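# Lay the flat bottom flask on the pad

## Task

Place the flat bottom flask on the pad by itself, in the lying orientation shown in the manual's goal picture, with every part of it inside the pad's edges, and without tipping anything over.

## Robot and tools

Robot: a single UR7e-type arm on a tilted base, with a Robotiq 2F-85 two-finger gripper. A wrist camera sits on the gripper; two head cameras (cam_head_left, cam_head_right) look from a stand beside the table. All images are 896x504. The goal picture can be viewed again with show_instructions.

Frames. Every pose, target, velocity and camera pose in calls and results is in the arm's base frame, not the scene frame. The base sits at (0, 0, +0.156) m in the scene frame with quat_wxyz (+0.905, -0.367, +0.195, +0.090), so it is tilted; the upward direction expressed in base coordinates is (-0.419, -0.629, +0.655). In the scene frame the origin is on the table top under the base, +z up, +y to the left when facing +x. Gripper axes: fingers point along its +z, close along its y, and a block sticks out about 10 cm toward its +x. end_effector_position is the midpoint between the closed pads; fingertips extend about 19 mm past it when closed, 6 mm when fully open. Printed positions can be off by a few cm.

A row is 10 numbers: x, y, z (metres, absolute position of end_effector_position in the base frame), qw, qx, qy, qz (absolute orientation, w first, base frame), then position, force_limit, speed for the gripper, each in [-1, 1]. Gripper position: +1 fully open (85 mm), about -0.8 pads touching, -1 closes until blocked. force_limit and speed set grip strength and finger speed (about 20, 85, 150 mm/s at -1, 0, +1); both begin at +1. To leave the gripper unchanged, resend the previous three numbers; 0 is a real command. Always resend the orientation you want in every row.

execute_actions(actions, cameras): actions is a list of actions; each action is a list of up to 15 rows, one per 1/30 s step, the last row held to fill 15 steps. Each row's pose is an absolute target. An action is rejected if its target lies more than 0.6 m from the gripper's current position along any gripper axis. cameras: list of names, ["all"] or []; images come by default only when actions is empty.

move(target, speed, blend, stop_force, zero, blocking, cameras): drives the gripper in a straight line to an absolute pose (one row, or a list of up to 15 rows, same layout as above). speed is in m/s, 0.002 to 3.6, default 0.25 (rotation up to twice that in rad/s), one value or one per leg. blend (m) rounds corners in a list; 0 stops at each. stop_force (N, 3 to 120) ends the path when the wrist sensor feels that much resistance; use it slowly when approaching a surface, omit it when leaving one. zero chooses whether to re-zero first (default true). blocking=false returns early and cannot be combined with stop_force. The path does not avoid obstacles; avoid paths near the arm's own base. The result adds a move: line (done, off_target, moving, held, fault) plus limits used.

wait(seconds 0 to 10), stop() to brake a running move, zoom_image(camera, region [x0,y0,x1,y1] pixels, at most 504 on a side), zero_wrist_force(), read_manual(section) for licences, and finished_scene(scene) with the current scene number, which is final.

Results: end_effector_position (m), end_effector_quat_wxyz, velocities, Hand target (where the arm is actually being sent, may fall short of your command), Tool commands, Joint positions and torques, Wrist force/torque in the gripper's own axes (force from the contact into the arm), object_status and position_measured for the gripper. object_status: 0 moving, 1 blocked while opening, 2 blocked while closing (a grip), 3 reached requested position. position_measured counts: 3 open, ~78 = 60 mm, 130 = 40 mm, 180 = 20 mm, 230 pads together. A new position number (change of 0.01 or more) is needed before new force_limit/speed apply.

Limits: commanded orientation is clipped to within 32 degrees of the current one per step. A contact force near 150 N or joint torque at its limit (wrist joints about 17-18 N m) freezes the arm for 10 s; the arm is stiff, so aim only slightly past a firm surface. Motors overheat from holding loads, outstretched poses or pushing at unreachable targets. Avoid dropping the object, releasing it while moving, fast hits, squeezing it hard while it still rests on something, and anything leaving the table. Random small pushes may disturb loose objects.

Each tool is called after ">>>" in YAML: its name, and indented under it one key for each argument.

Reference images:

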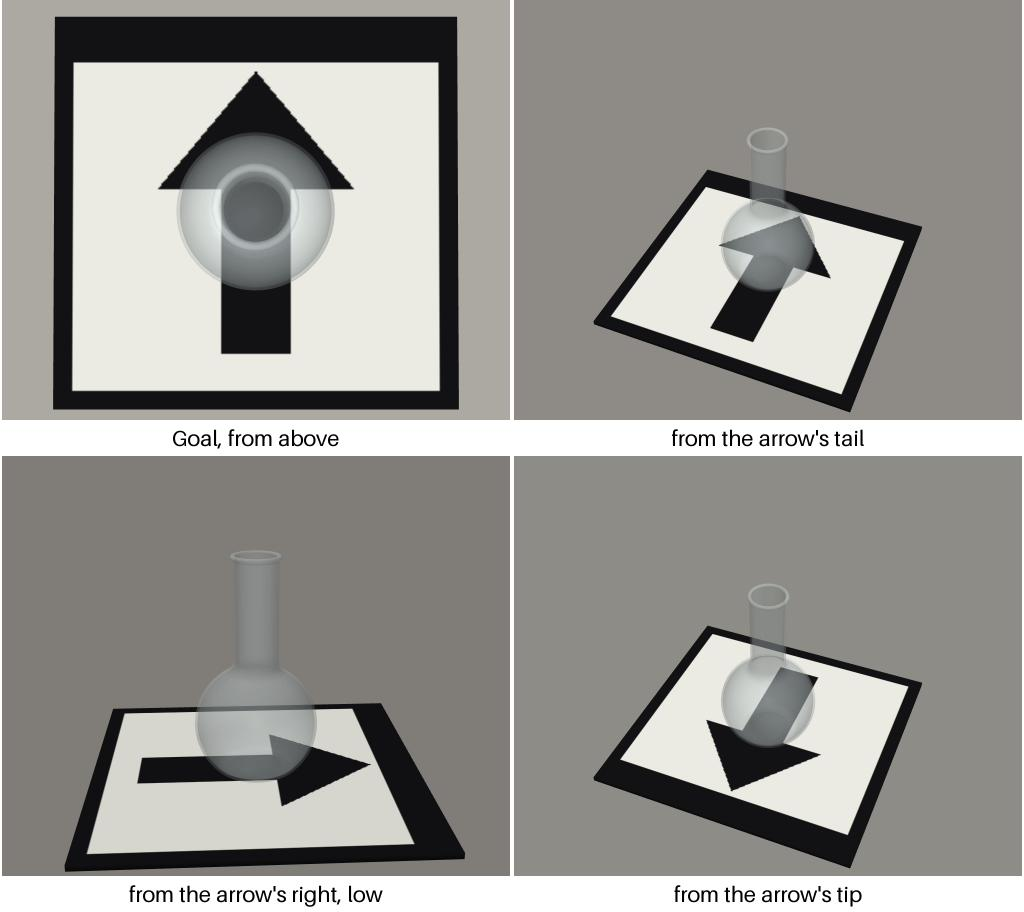

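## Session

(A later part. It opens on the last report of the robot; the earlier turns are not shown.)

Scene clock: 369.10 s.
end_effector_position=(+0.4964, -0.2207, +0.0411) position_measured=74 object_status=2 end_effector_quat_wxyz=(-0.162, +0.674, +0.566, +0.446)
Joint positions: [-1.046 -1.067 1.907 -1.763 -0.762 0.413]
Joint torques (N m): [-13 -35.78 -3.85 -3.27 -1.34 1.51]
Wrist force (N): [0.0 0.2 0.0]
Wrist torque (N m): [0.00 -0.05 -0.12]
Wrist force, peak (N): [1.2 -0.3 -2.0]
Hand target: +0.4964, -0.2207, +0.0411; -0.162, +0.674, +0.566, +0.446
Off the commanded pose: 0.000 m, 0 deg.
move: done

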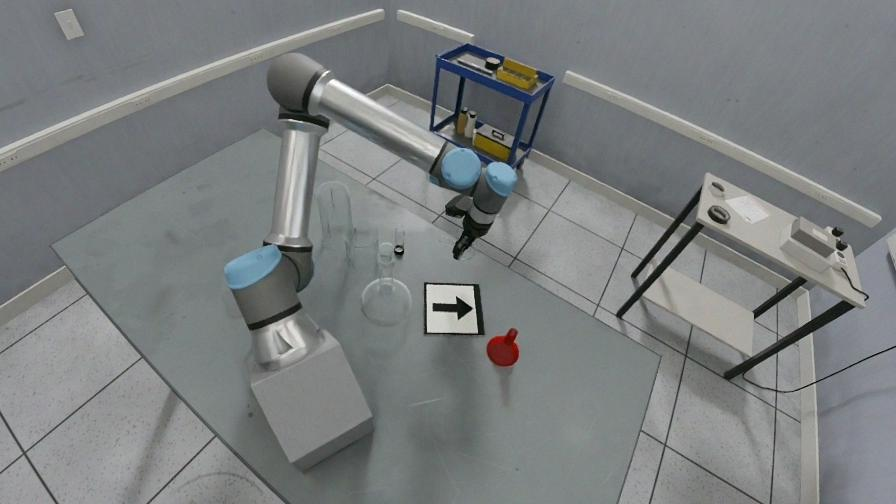

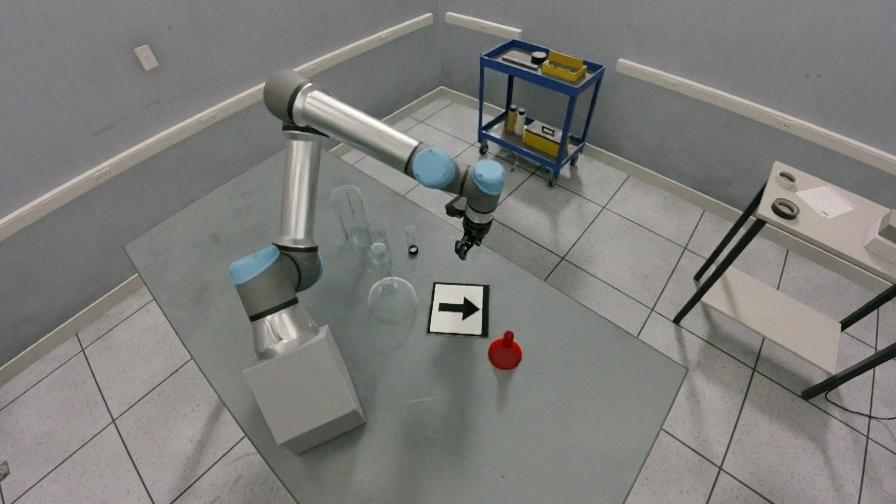

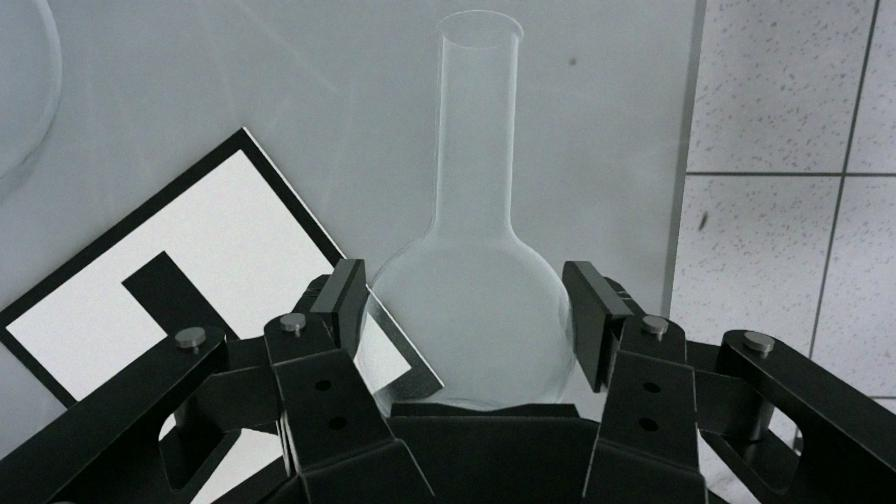

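>>> move:
  target: [0.5278, -0.1735, -0.0080, -0.1615, 0.6742, 0.5664, 0.4455, -1, -1, -1]
  speed: 0.12

>>> move:
  target: [0.5361, -0.1611, -0.0209, -0.1615, 0.6742, 0.5664, 0.4455, -1, -1, -1]
  speed: 0.015
  stop_force: 3
  cameras: ["cam_wrist", "cam_head_left", "cam_head_right"]

Scene clock: 378.53 s.
end_effector_position=(+0.5278, -0.1735, -0.0080) position_measured=74 object_status=2 end_effector_quat_wxyz=(-0.162, +0.674, +0.566, +0.446)
Joint positions: [-0.951 -0.977 1.969 -2.003 -0.708 0.53]
Joint torques (N m): [-10.78 -5.02 -2.41 -3.25 1.74 1.44]
Wrist force (N): [0.6 0.4 0.3]
Wrist torque (N m): [0.03 -0.14 -0.12]
Wrist force, peak (N): [1.2 0.5 -1.2]
Hand target: +0.5278, -0.1735, -0.0080; -0.162, +0.674, +0.566, +0.446
Off the commanded pose: 0.000 m, 0 deg.
move: done

Scene clock: 379.93 s.
end_effector_position=(+0.5282, -0.1728, -0.0087) position_measured=74 object_status=2 end_effector_quat_wxyz=(-0.162, +0.674, +0.566, +0.446)
Joint positions: [-0.949 -0.976 1.97 -2.007 -0.707 0.532]
Joint torques (N m): [-50.44 -38.19 -26.62 -0.02 -1.18 -2.04]
Wrist force (N): [1.4 -0.5 -5.0]
Wrist torque (N m): [-0.01 -0.15 -0.12]
Wrist force, peak (N): [4.4 -1.1 -16.0]
Hand target: +0.5282, -0.1728, -0.0087; -0.162, +0.674, +0.566, +0.446
Off the commanded pose: 0.019 m, 0 deg.
move: contact

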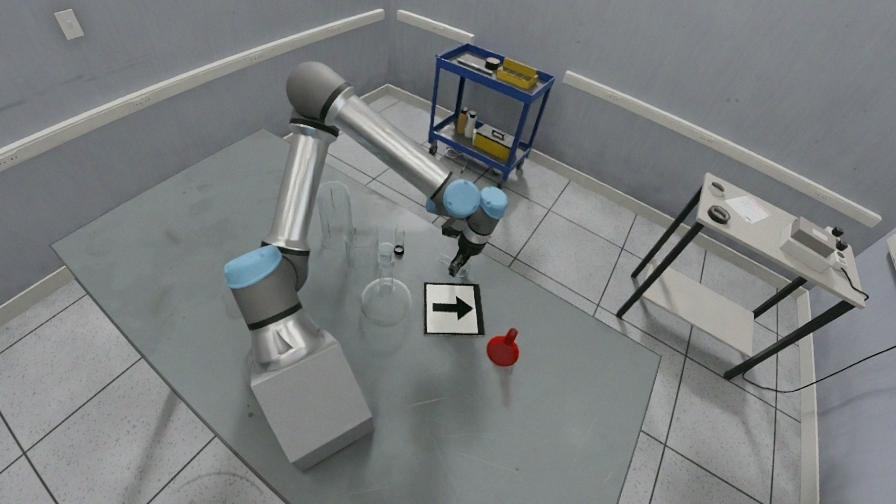

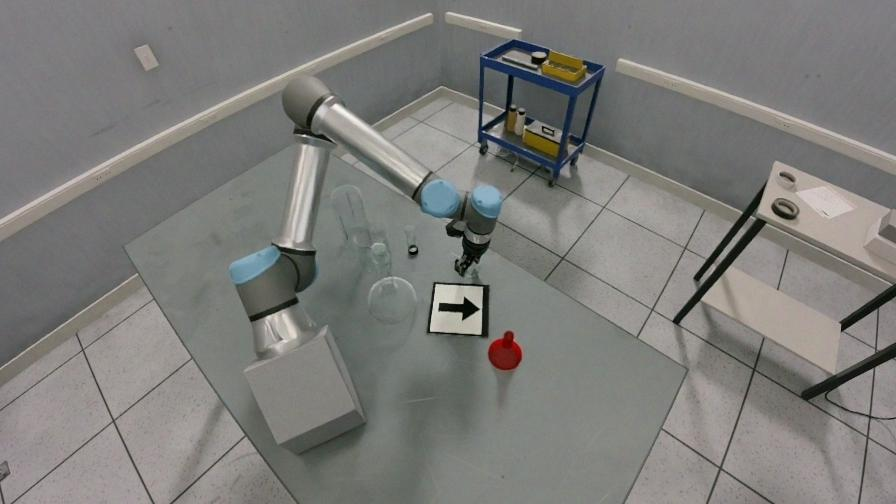

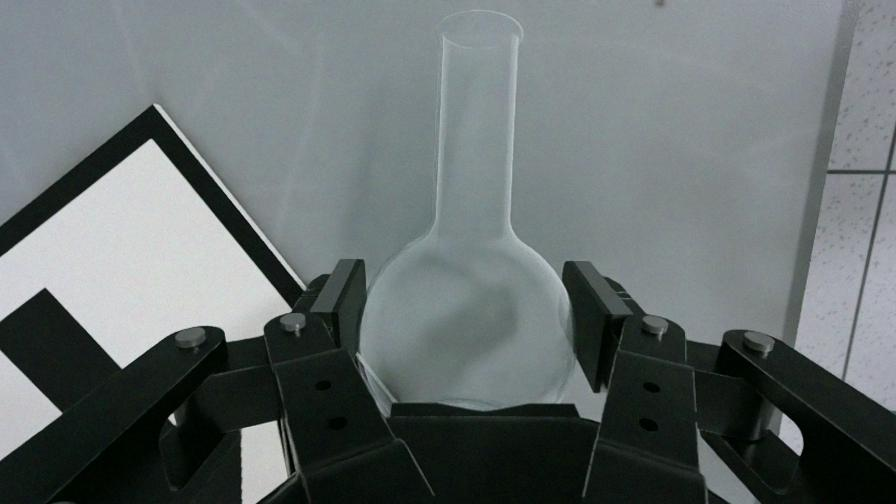

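>>> zoom_image:
  camera: "cam_head_left"
  region: [420, 210, 520, 290]

>>> zoom_image:
  camera: "cam_head_right"
  region: [420, 210, 520, 290]

Scaled by 5.040 from the camera's 896x504 image, which has a finer 1280x720 frame.

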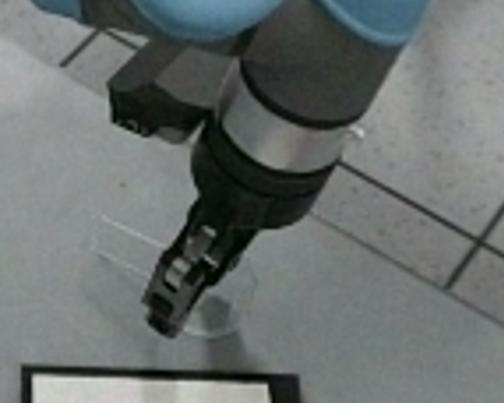

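Scaled by 5.040 from the camera's 896x504 image, which has a finer 1280x720 frame.

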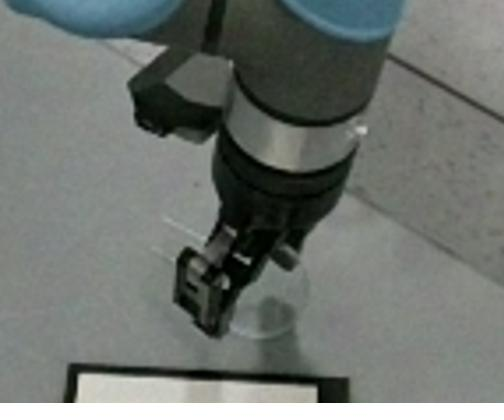

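>>> move:
  target: [0.5282, -0.1728, -0.0087, -0.1615, 0.6742, 0.5664, 0.4455, 0.62, -1, -1]
  speed: 0.05
  cameras: ["cam_wrist", "cam_head_left"]

Scene clock: 410.00 s.
end_effector_position=(+0.5282, -0.1729, -0.0087) position_measured=50 object_status=0 end_effector_quat_wxyz=(-0.161, +0.674, +0.566, +0.446)
Joint positions: [-0.949 -0.976 1.97 -2.007 -0.707 0.532]
Joint torques (N m): [-50.74 -41.08 -3.6 -2.47 -1.06 -1.28]
Wrist force (N): [0.4 0.1 0.1]
Wrist torque (N m): [-0.02 -0.10 -0.12]
Wrist force, peak (N): [2.0 -0.2 -5.3]
Hand target: +0.5282, -0.1728, -0.0087; -0.162, +0.674, +0.566, +0.446
Off the commanded pose: 0.000 m, 0 deg.
move: done
Images, in order (width x height): cam_head_left 896x504, cam_wrist 896x504.

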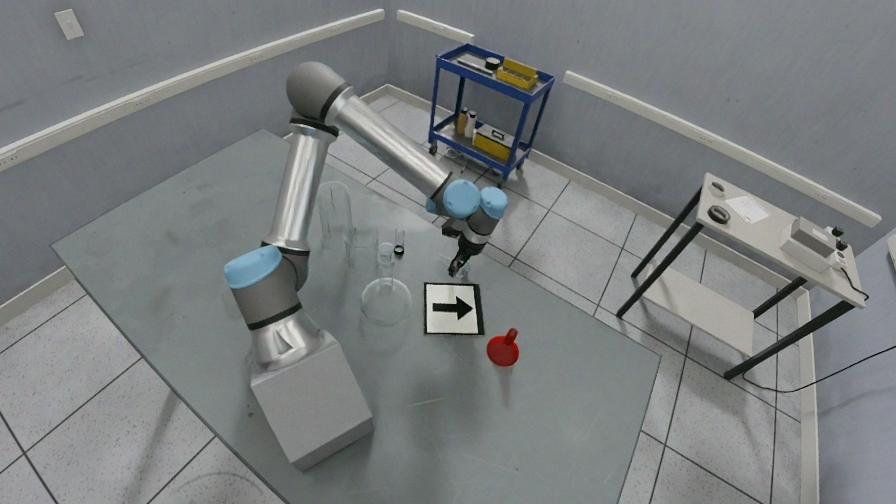

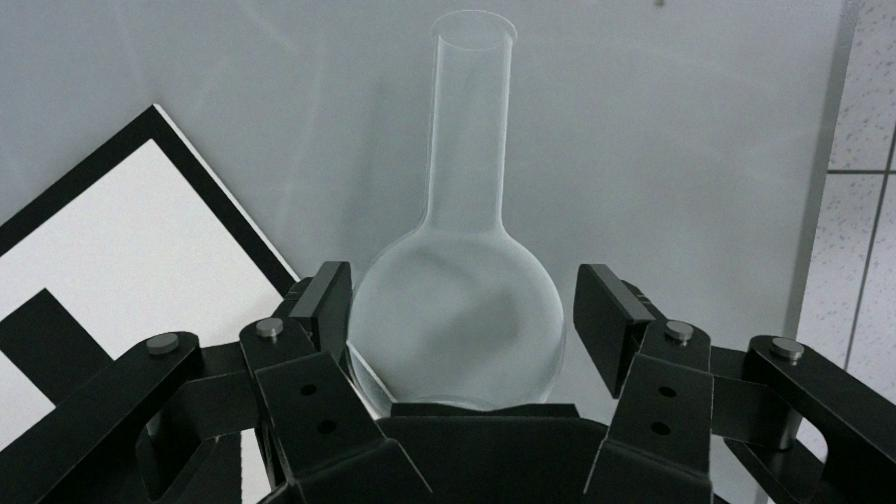

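>>> move:
  target: [0.5279, -0.1765, -0.0110, 0.0470, 0.7875, 0.5871, 0.1812, 0.62, -1, -1]
  speed: 0.12
  cameras: ["cam_wrist", "cam_head_left", "cam_head_right"]

Scene clock: 423.97 s.
end_effector_position=(+0.5279, -0.1765, -0.0110) position_measured=50 object_status=3 end_effector_quat_wxyz=(+0.047, +0.788, +0.587, +0.181)
Joint positions: [-0.725 -1.147 2.191 -2.788 -1.235 1.165]
Joint torques (N m): [-7.13 -37.37 -1.42 -3.39 -2.88 1.76]
Wrist force (N): [0.4 -0.4 0.2]
Wrist torque (N m): [-0.09 -0.11 -0.22]
Wrist force, peak (N): [-0.1 -0.3 -0.9]
Hand target: +0.5279, -0.1765, -0.0110; +0.047, +0.788, +0.587, +0.181
Off the commanded pose: 0.000 m, 0 deg.
move: done

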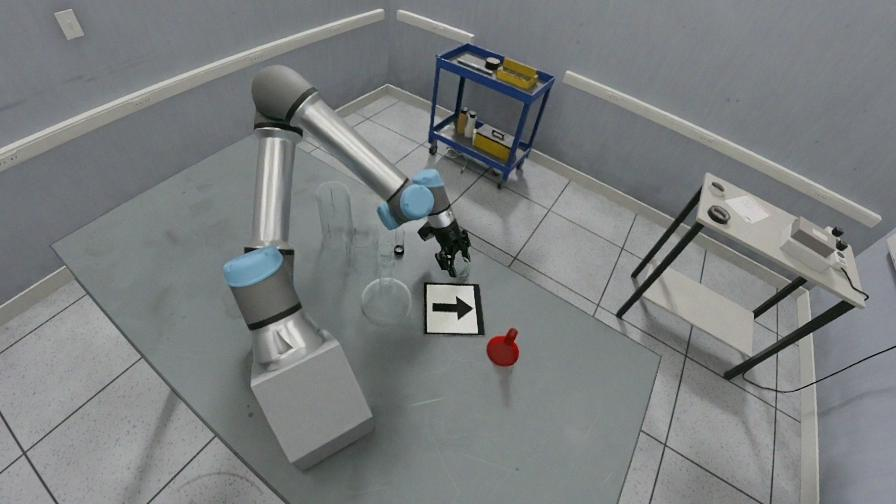

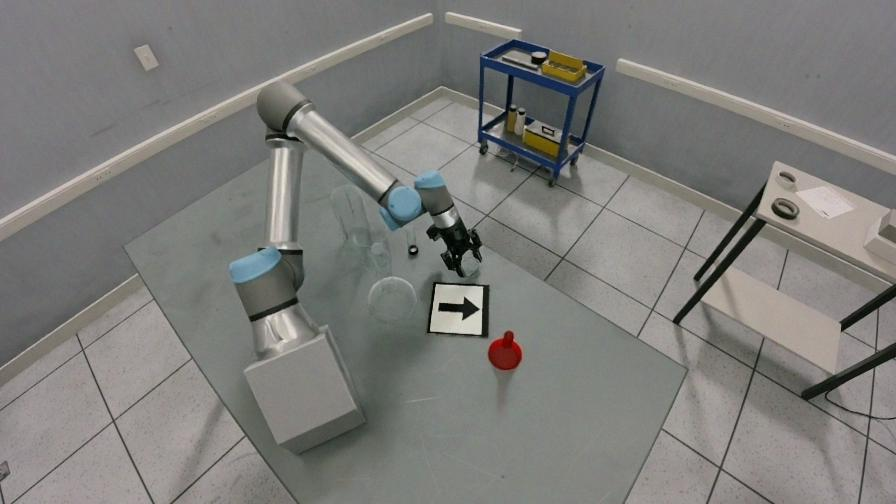

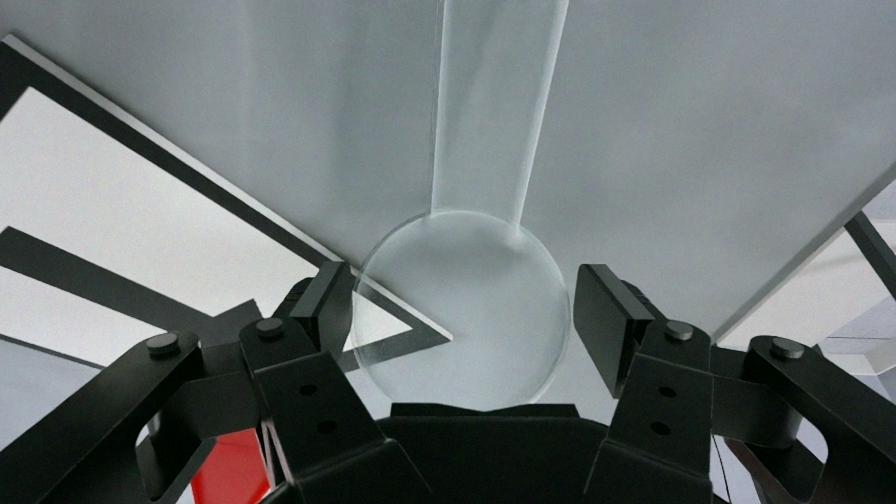

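>>> move:
  target:
    - [0.5279, -0.1765, -0.0110, 0.0329, 0.7998, 0.5733, 0.1744, 0.62, -1, -1]
    - [0.5279, -0.1765, -0.0110, 0.0329, 0.7998, 0.5733, 0.1744, -1, -1, -1]
  speed: 0.05
  cameras: ["cam_wrist", "cam_head_left", "cam_head_right"]

Scene clock: 447.07 s.
end_effector_position=(+0.5279, -0.1765, -0.0110) position_measured=73 object_status=0 end_effector_quat_wxyz=(+0.033, +0.800, +0.573, +0.174)
Joint positions: [-0.72 -1.148 2.172 -2.744 -1.246 1.202]
Joint torques (N m): [-9.35 -33.67 -22.06 -0.43 0.28 1.55]
Wrist force (N): [-4.6 -3.5 -7.0]
Wrist torque (N m): [-0.04 0.09 -0.25]
Wrist force, peak (N): [-4.6 -3.5 -7.0]
Hand target: +0.5279, -0.1765, -0.0110; +0.033, +0.800, +0.573, +0.174
Off the commanded pose: 0.000 m, 0 deg.
move: done

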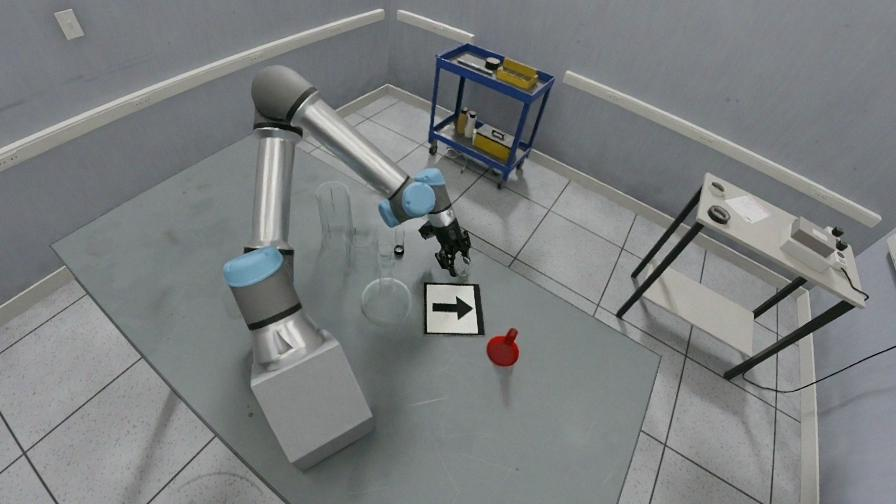

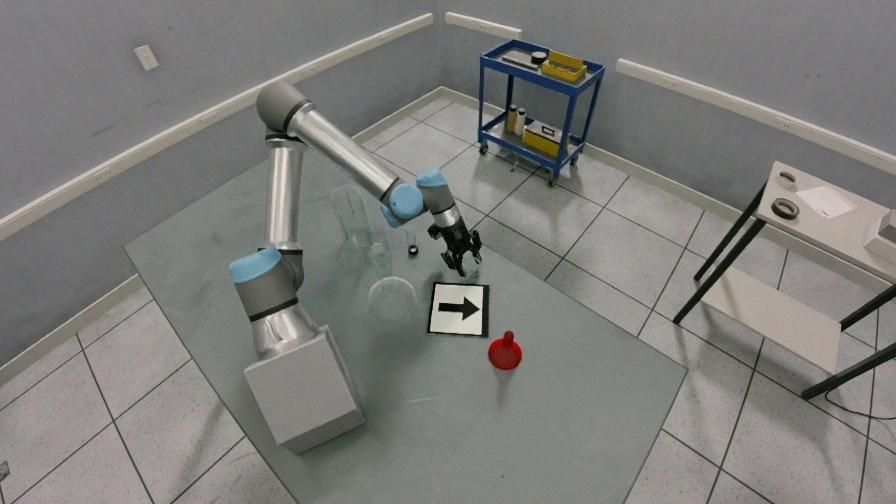

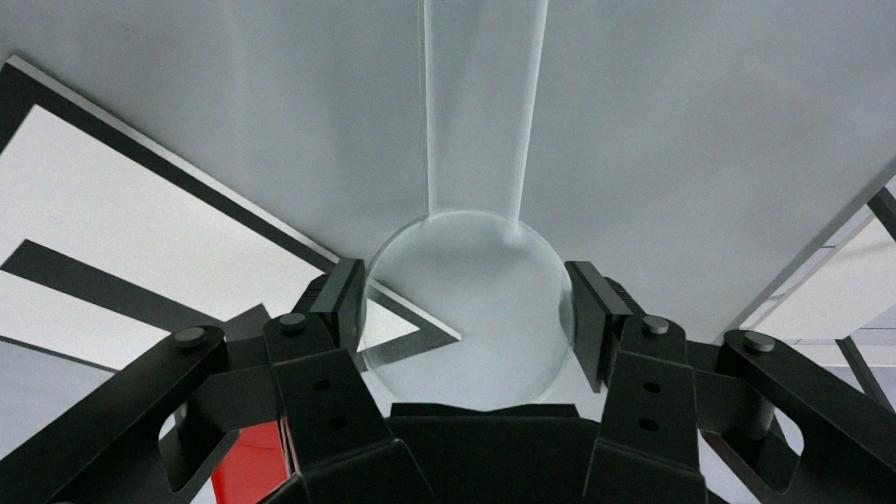

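>>> move:
  target: [0.4603, -0.2781, 0.0946, 0.0329, 0.7998, 0.5733, 0.1744, -1, -1, -1]
  speed: 0.15

>>> move:
  target: [0.3603, -0.2475, -0.0225, -0.4283, 0.1748, 0.6293, 0.6243, -1, -1, -1]
  speed: 0.35
  cameras: ["cam_wrist", "cam_head_left", "cam_head_right"]

Scene clock: 467.87 s.
end_effector_position=(+0.4603, -0.2781, +0.0946) position_measured=73 object_status=2 end_effector_quat_wxyz=(+0.033, +0.800, +0.573, +0.174)
Joint positions: [-0.969 -1.394 2.091 -2.329 -1.219 0.94]
Joint torques (N m): [-42.84 -26.45 -32.52 -0.05 0.64 -2.05]
Wrist force (N): [0.5 0.0 0.5]
Wrist torque (N m): [-0.03 -0.08 -0.10]
Wrist force, peak (N): [-4.8 -3.6 -7.4]
Hand target: +0.4603, -0.2781, +0.0946; +0.033, +0.800, +0.573, +0.174
Off the commanded pose: 0.000 m, 0 deg.
move: done

Scene clock: 471.20 s.
end_effector_position=(+0.3603, -0.2475, -0.0225) position_measured=73 object_status=2 end_effector_quat_wxyz=(-0.428, +0.175, +0.629, +0.624)
Joint positions: [-1.038 -0.393 1.213 -0.67 -1.37 -0.729]
Joint torques (N m): [-19.2 -15.31 -29.24 2.49 -3.27 -2.36]
Wrist force (N): [-1.0 0.3 -0.6]
Wrist torque (N m): [-0.01 0.11 0.13]
Wrist force, peak (N): [-2.8 0.2 -1.0]
Hand target: +0.3603, -0.2475, -0.0225; -0.428, +0.175, +0.629, +0.624
Off the commanded pose: 0.000 m, 0 deg.
move: done

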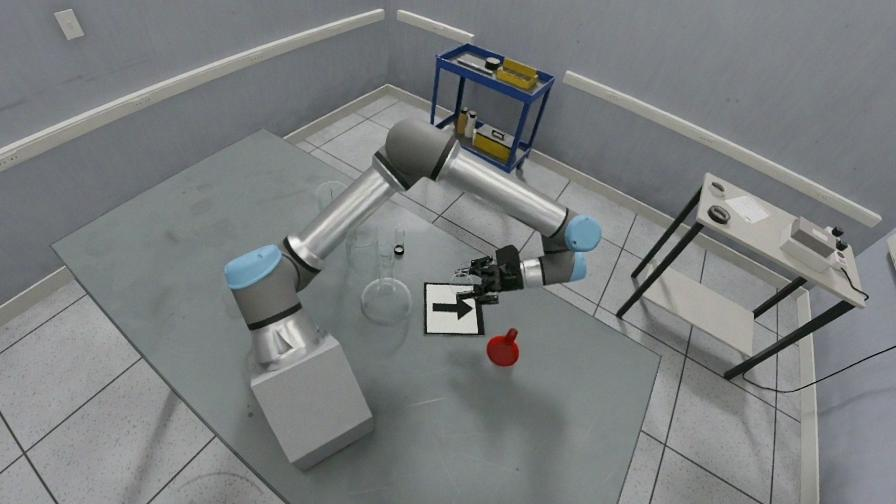

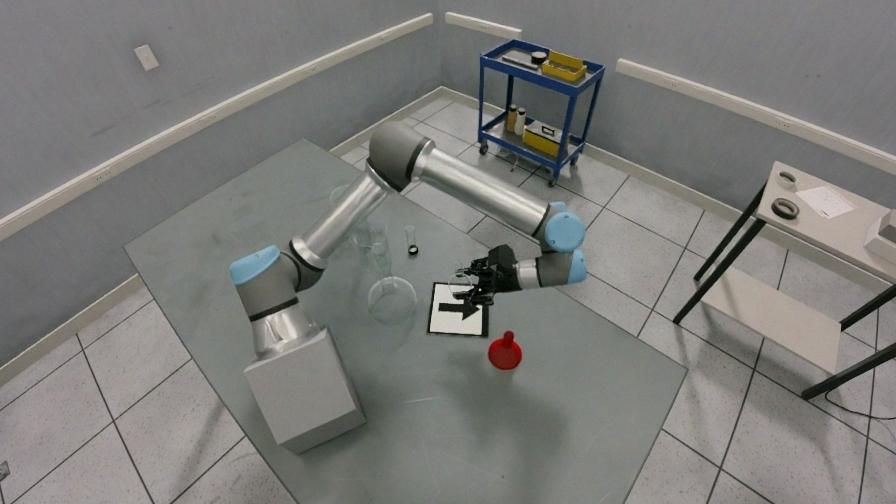

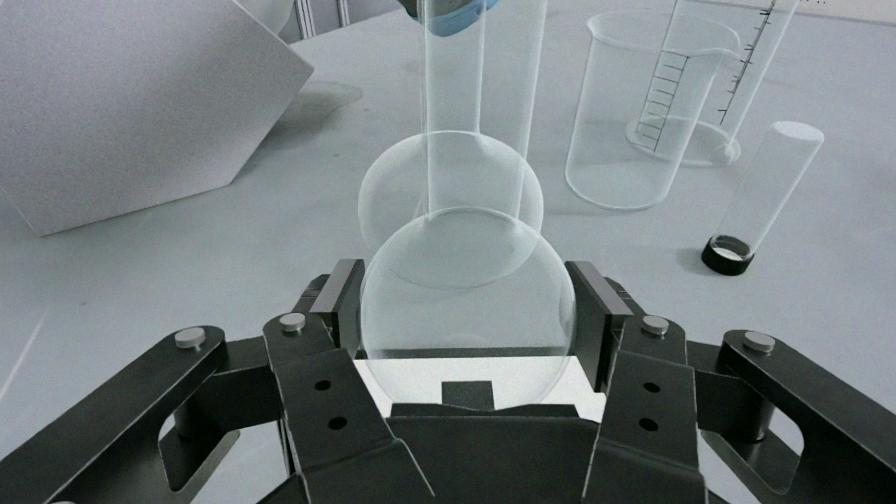

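>>> move:
  target: [0.3981, -0.1891, -0.0720, -0.4283, 0.1748, 0.6293, 0.6243, -1, -1, -1]
  speed: 0.12
  cameras: ["cam_wrist", "cam_head_left", "cam_head_right"]

>>> zoom_image:
  camera: "cam_head_left"
  region: [410, 240, 530, 350]

>>> zoom_image:
  camera: "cam_head_right"
  region: [410, 240, 530, 350]

>>> zoom_image:
  camera: "cam_wrist"
  region: [300, 180, 640, 440]

Scene clock: 486.20 s.
end_effector_position=(+0.3980, -0.1892, -0.0719) position_measured=73 object_status=2 end_effector_quat_wxyz=(-0.428, +0.175, +0.629, +0.624)
Joint positions: [-0.938 -0.322 1.225 -0.749 -1.272 -0.744]
Joint torques (N m): [-19.83 -17.72 -25.18 -0.01 -0.22 -2.13]
Wrist force (N): [-0.7 0.4 -0.7]
Wrist torque (N m): [0.02 0.08 0.12]
Wrist force, peak (N): [-2.4 0.1 -0.3]
Hand target: +0.3981, -0.1891, -0.0720; -0.428, +0.175, +0.629, +0.624
Off the commanded pose: 0.000 m, 0 deg.
move: done

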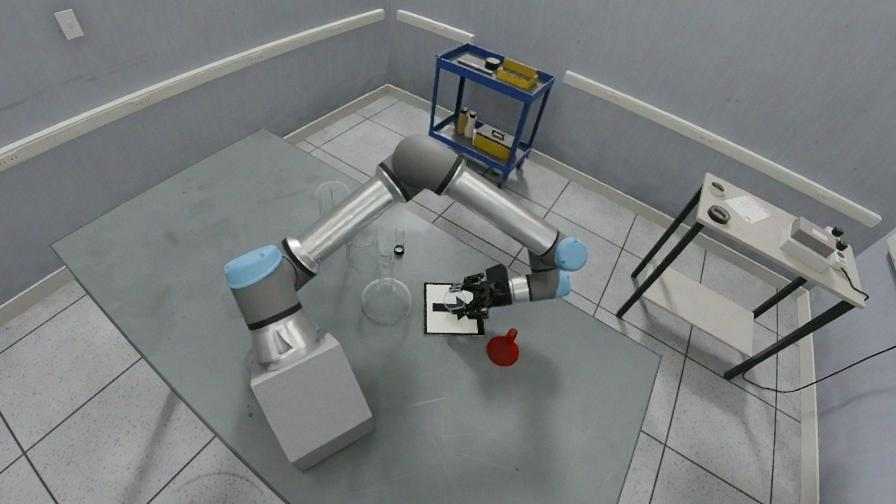

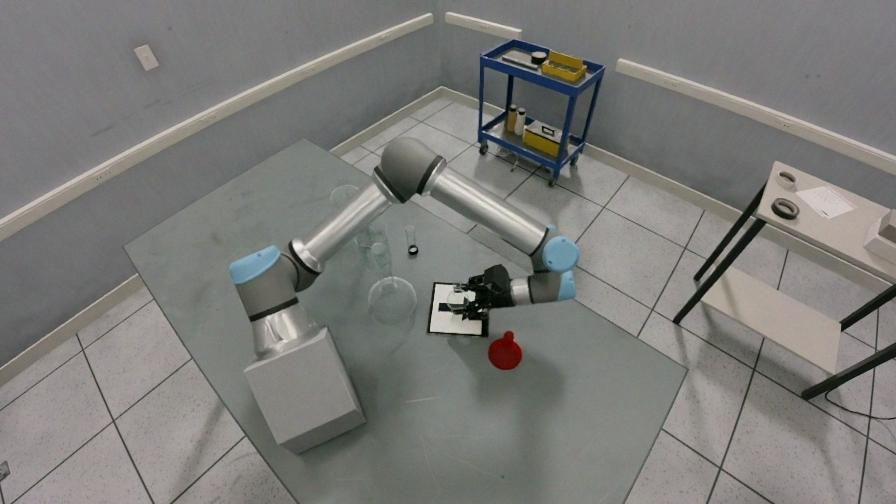

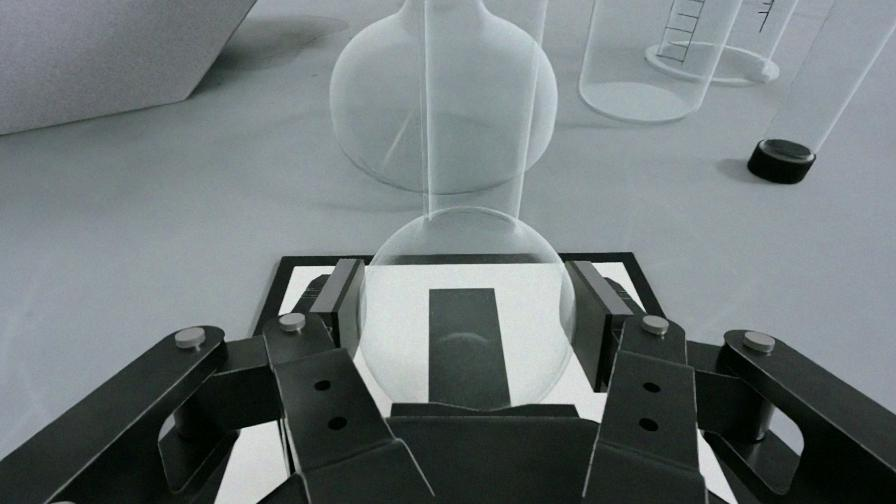

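Scaled by 4.200 from the camera's 896x504 image, which has a finer 1280x720 frame.

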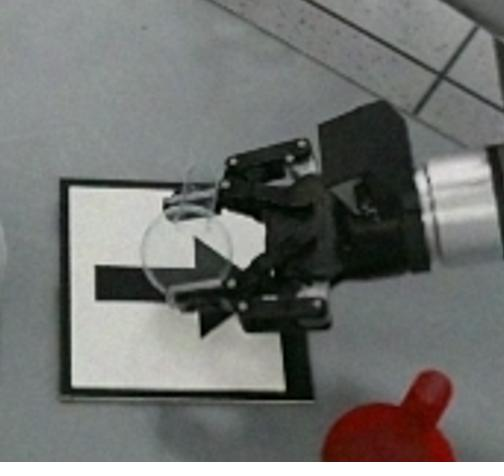

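Scaled by 4.200 from the camera's 896x504 image, which has a finer 1280x720 frame.

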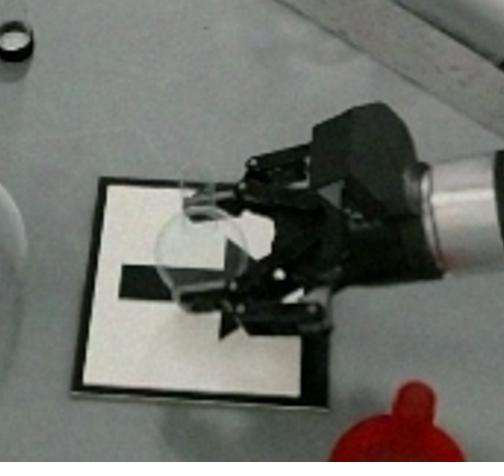

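Scaled by 1.482 from the camera's 896x504 image, which has a finer 1280x720 frame.

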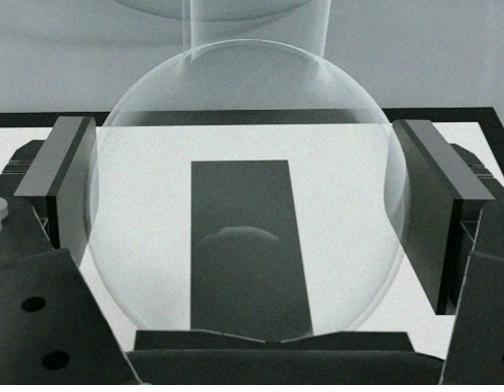

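>>> move:
  target: [0.4071, -0.1775, -0.0826, -0.4283, 0.1748, 0.6293, 0.6243, -1, -1, -1]
  speed: 0.06

>>> move:
  target: [0.4185, -0.1605, -0.1002, -0.4283, 0.1748, 0.6293, 0.6243, -1, -1, -1]
  speed: 0.006
  stop_force: 3
  cameras: ["cam_wrist", "cam_head_left", "cam_head_right"]

>>> zoom_image:
  camera: "cam_head_left"
  region: [410, 240, 530, 350]

>>> zoom_image:
  camera: "cam_head_right"
  region: [410, 240, 530, 350]

Scene clock: 506.00 s.
end_effector_position=(+0.4070, -0.1776, -0.0825) position_measured=73 object_status=2 end_effector_quat_wxyz=(-0.428, +0.175, +0.629, +0.624)
Joint positions: [-0.915 -0.302 1.216 -0.759 -1.249 -0.748]
Joint torques (N m): [-20.14 -16.1 -22.59 -0.25 0.12 -2.38]
Wrist force (N): [-0.7 0.2 -0.8]
Wrist torque (N m): [-0.01 0.08 0.12]
Wrist force, peak (N): [-1.2 -0.2 -1.1]
Hand target: +0.4071, -0.1775, -0.0826; -0.428, +0.175, +0.629, +0.624
Off the commanded pose: 0.000 m, 0 deg.
move: done

Scene clock: 508.33 s.
end_effector_position=(+0.4091, -0.1745, -0.0858) position_measured=73 object_status=2 end_effector_quat_wxyz=(-0.428, +0.175, +0.629, +0.624)
Joint positions: [-0.91 -0.296 1.214 -0.762 -1.244 -0.749]
Joint torques (N m): [-65.57 -59.32 -0.67 1.37 -2.76 1.21]
Wrist force (N): [3.4 0.3 -2.4]
Wrist torque (N m): [-0.08 -0.06 0.11]
Wrist force, peak (N): [5.1 0.5 -3.1]
Hand target: +0.4091, -0.1745, -0.0858; -0.428, +0.175, +0.629, +0.624
Off the commanded pose: 0.022 m, 0 deg.
move: contact

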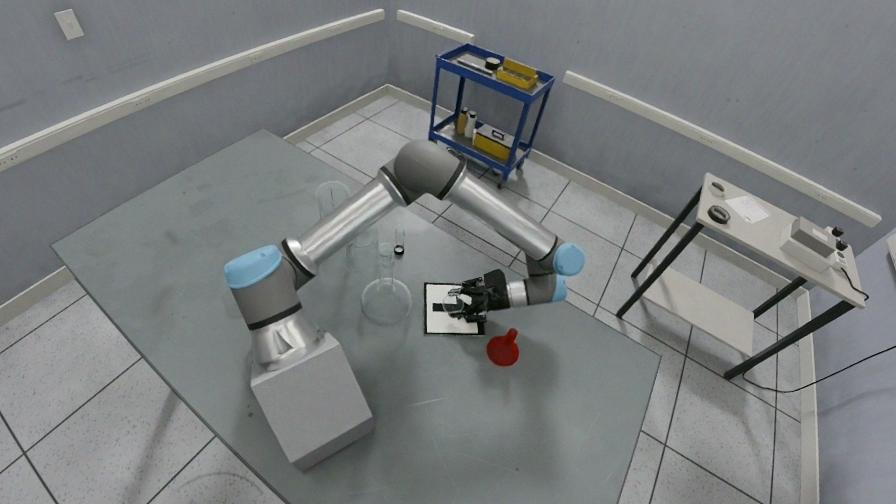

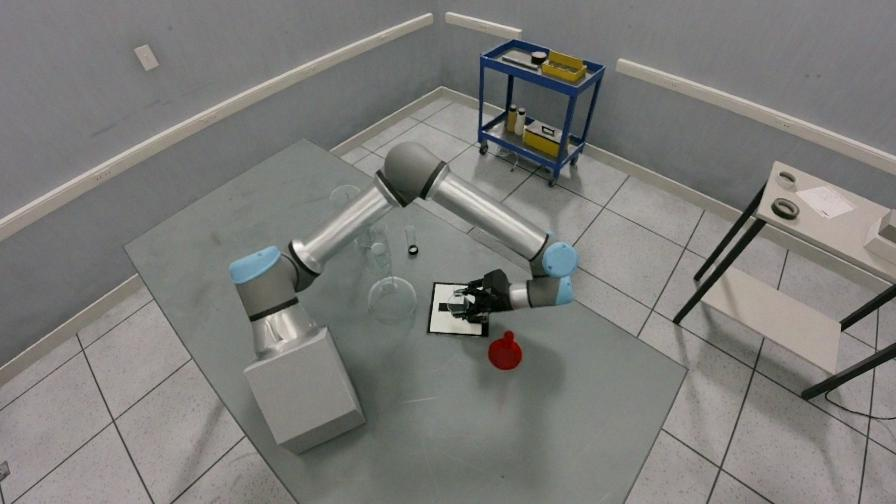

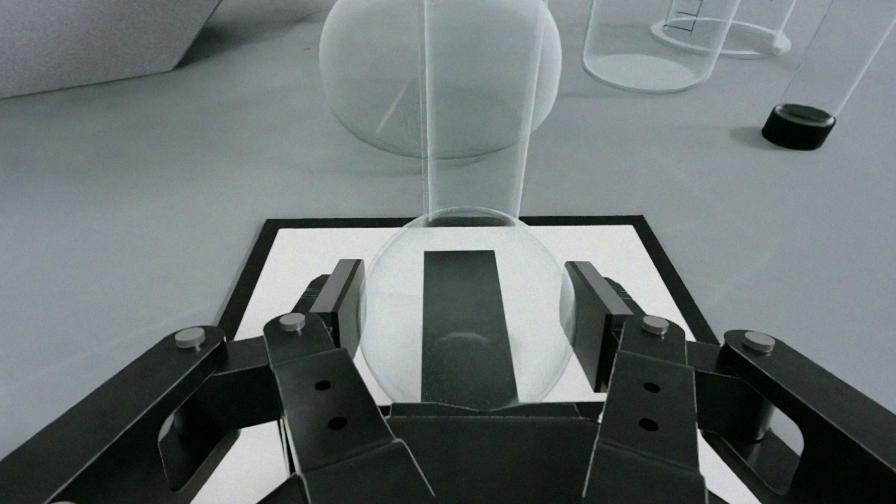

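Scaled by 4.200 from the camera's 896x504 image, which has a finer 1280x720 frame.

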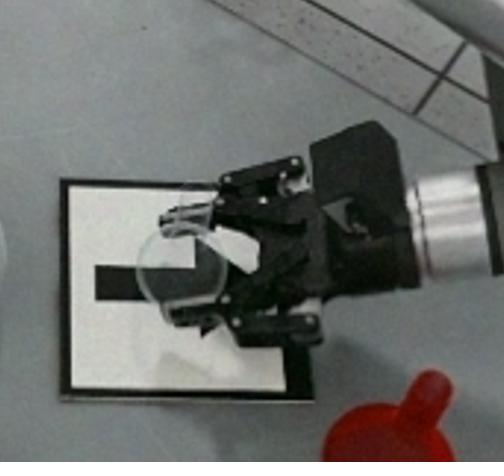

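Scaled by 4.200 from the camera's 896x504 image, which has a finer 1280x720 frame.

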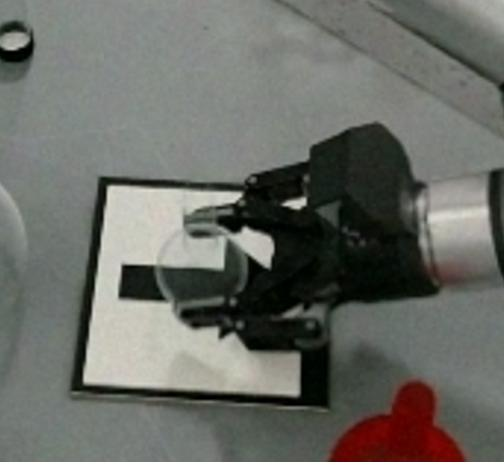

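>>> move:
  target: [0.4091, -0.1745, -0.0858, -0.4283, 0.1748, 0.6293, 0.6243, 0.85, -1, -1]
  speed: 0.02
  cameras: ["cam_wrist", "cam_head_left", "cam_head_right"]

Scene clock: 515.73 s.
end_effector_position=(+0.4091, -0.1745, -0.0858) position_measured=22 object_status=0 end_effector_quat_wxyz=(-0.428, +0.175, +0.629, +0.624)
Joint positions: [-0.91 -0.296 1.214 -0.762 -1.244 -0.749]
Joint torques (N m): [-66.19 -31.61 -11.65 -0.36 -2.8 1.17]
Wrist force (N): [-0.2 0.2 -0.5]
Wrist torque (N m): [-0.02 0.07 0.12]
Wrist force, peak (N): [4.4 0.6 -2.6]
Hand target: +0.4091, -0.1745, -0.0858; -0.428, +0.175, +0.629, +0.624
Off the commanded pose: 0.000 m, 0 deg.
move: done

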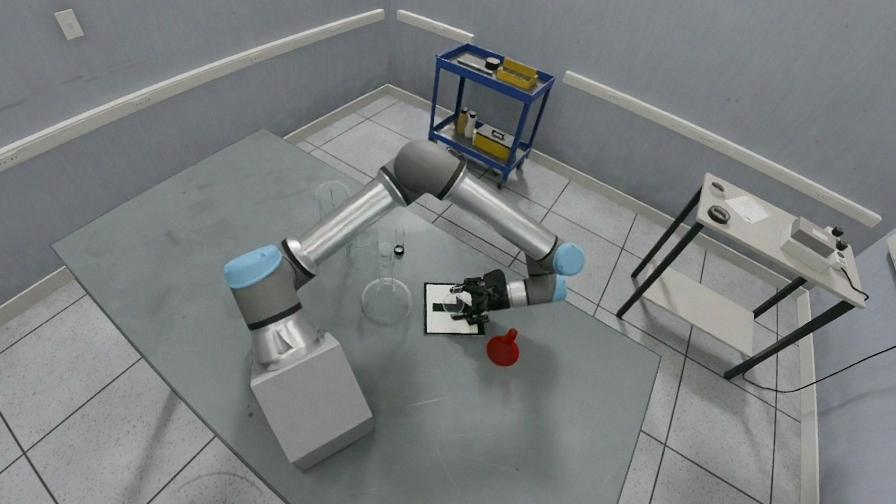

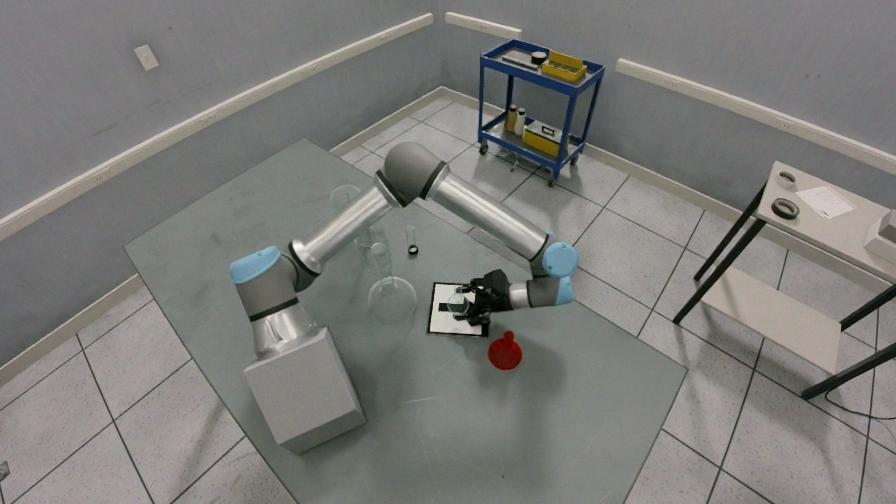

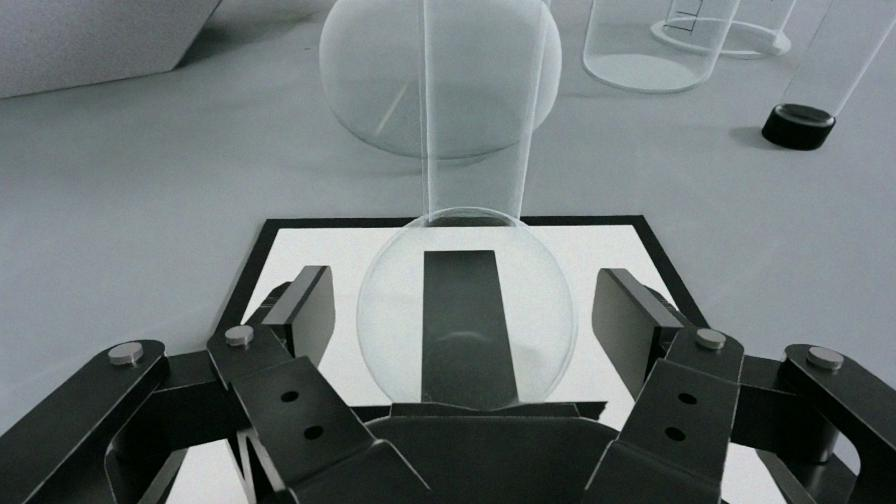

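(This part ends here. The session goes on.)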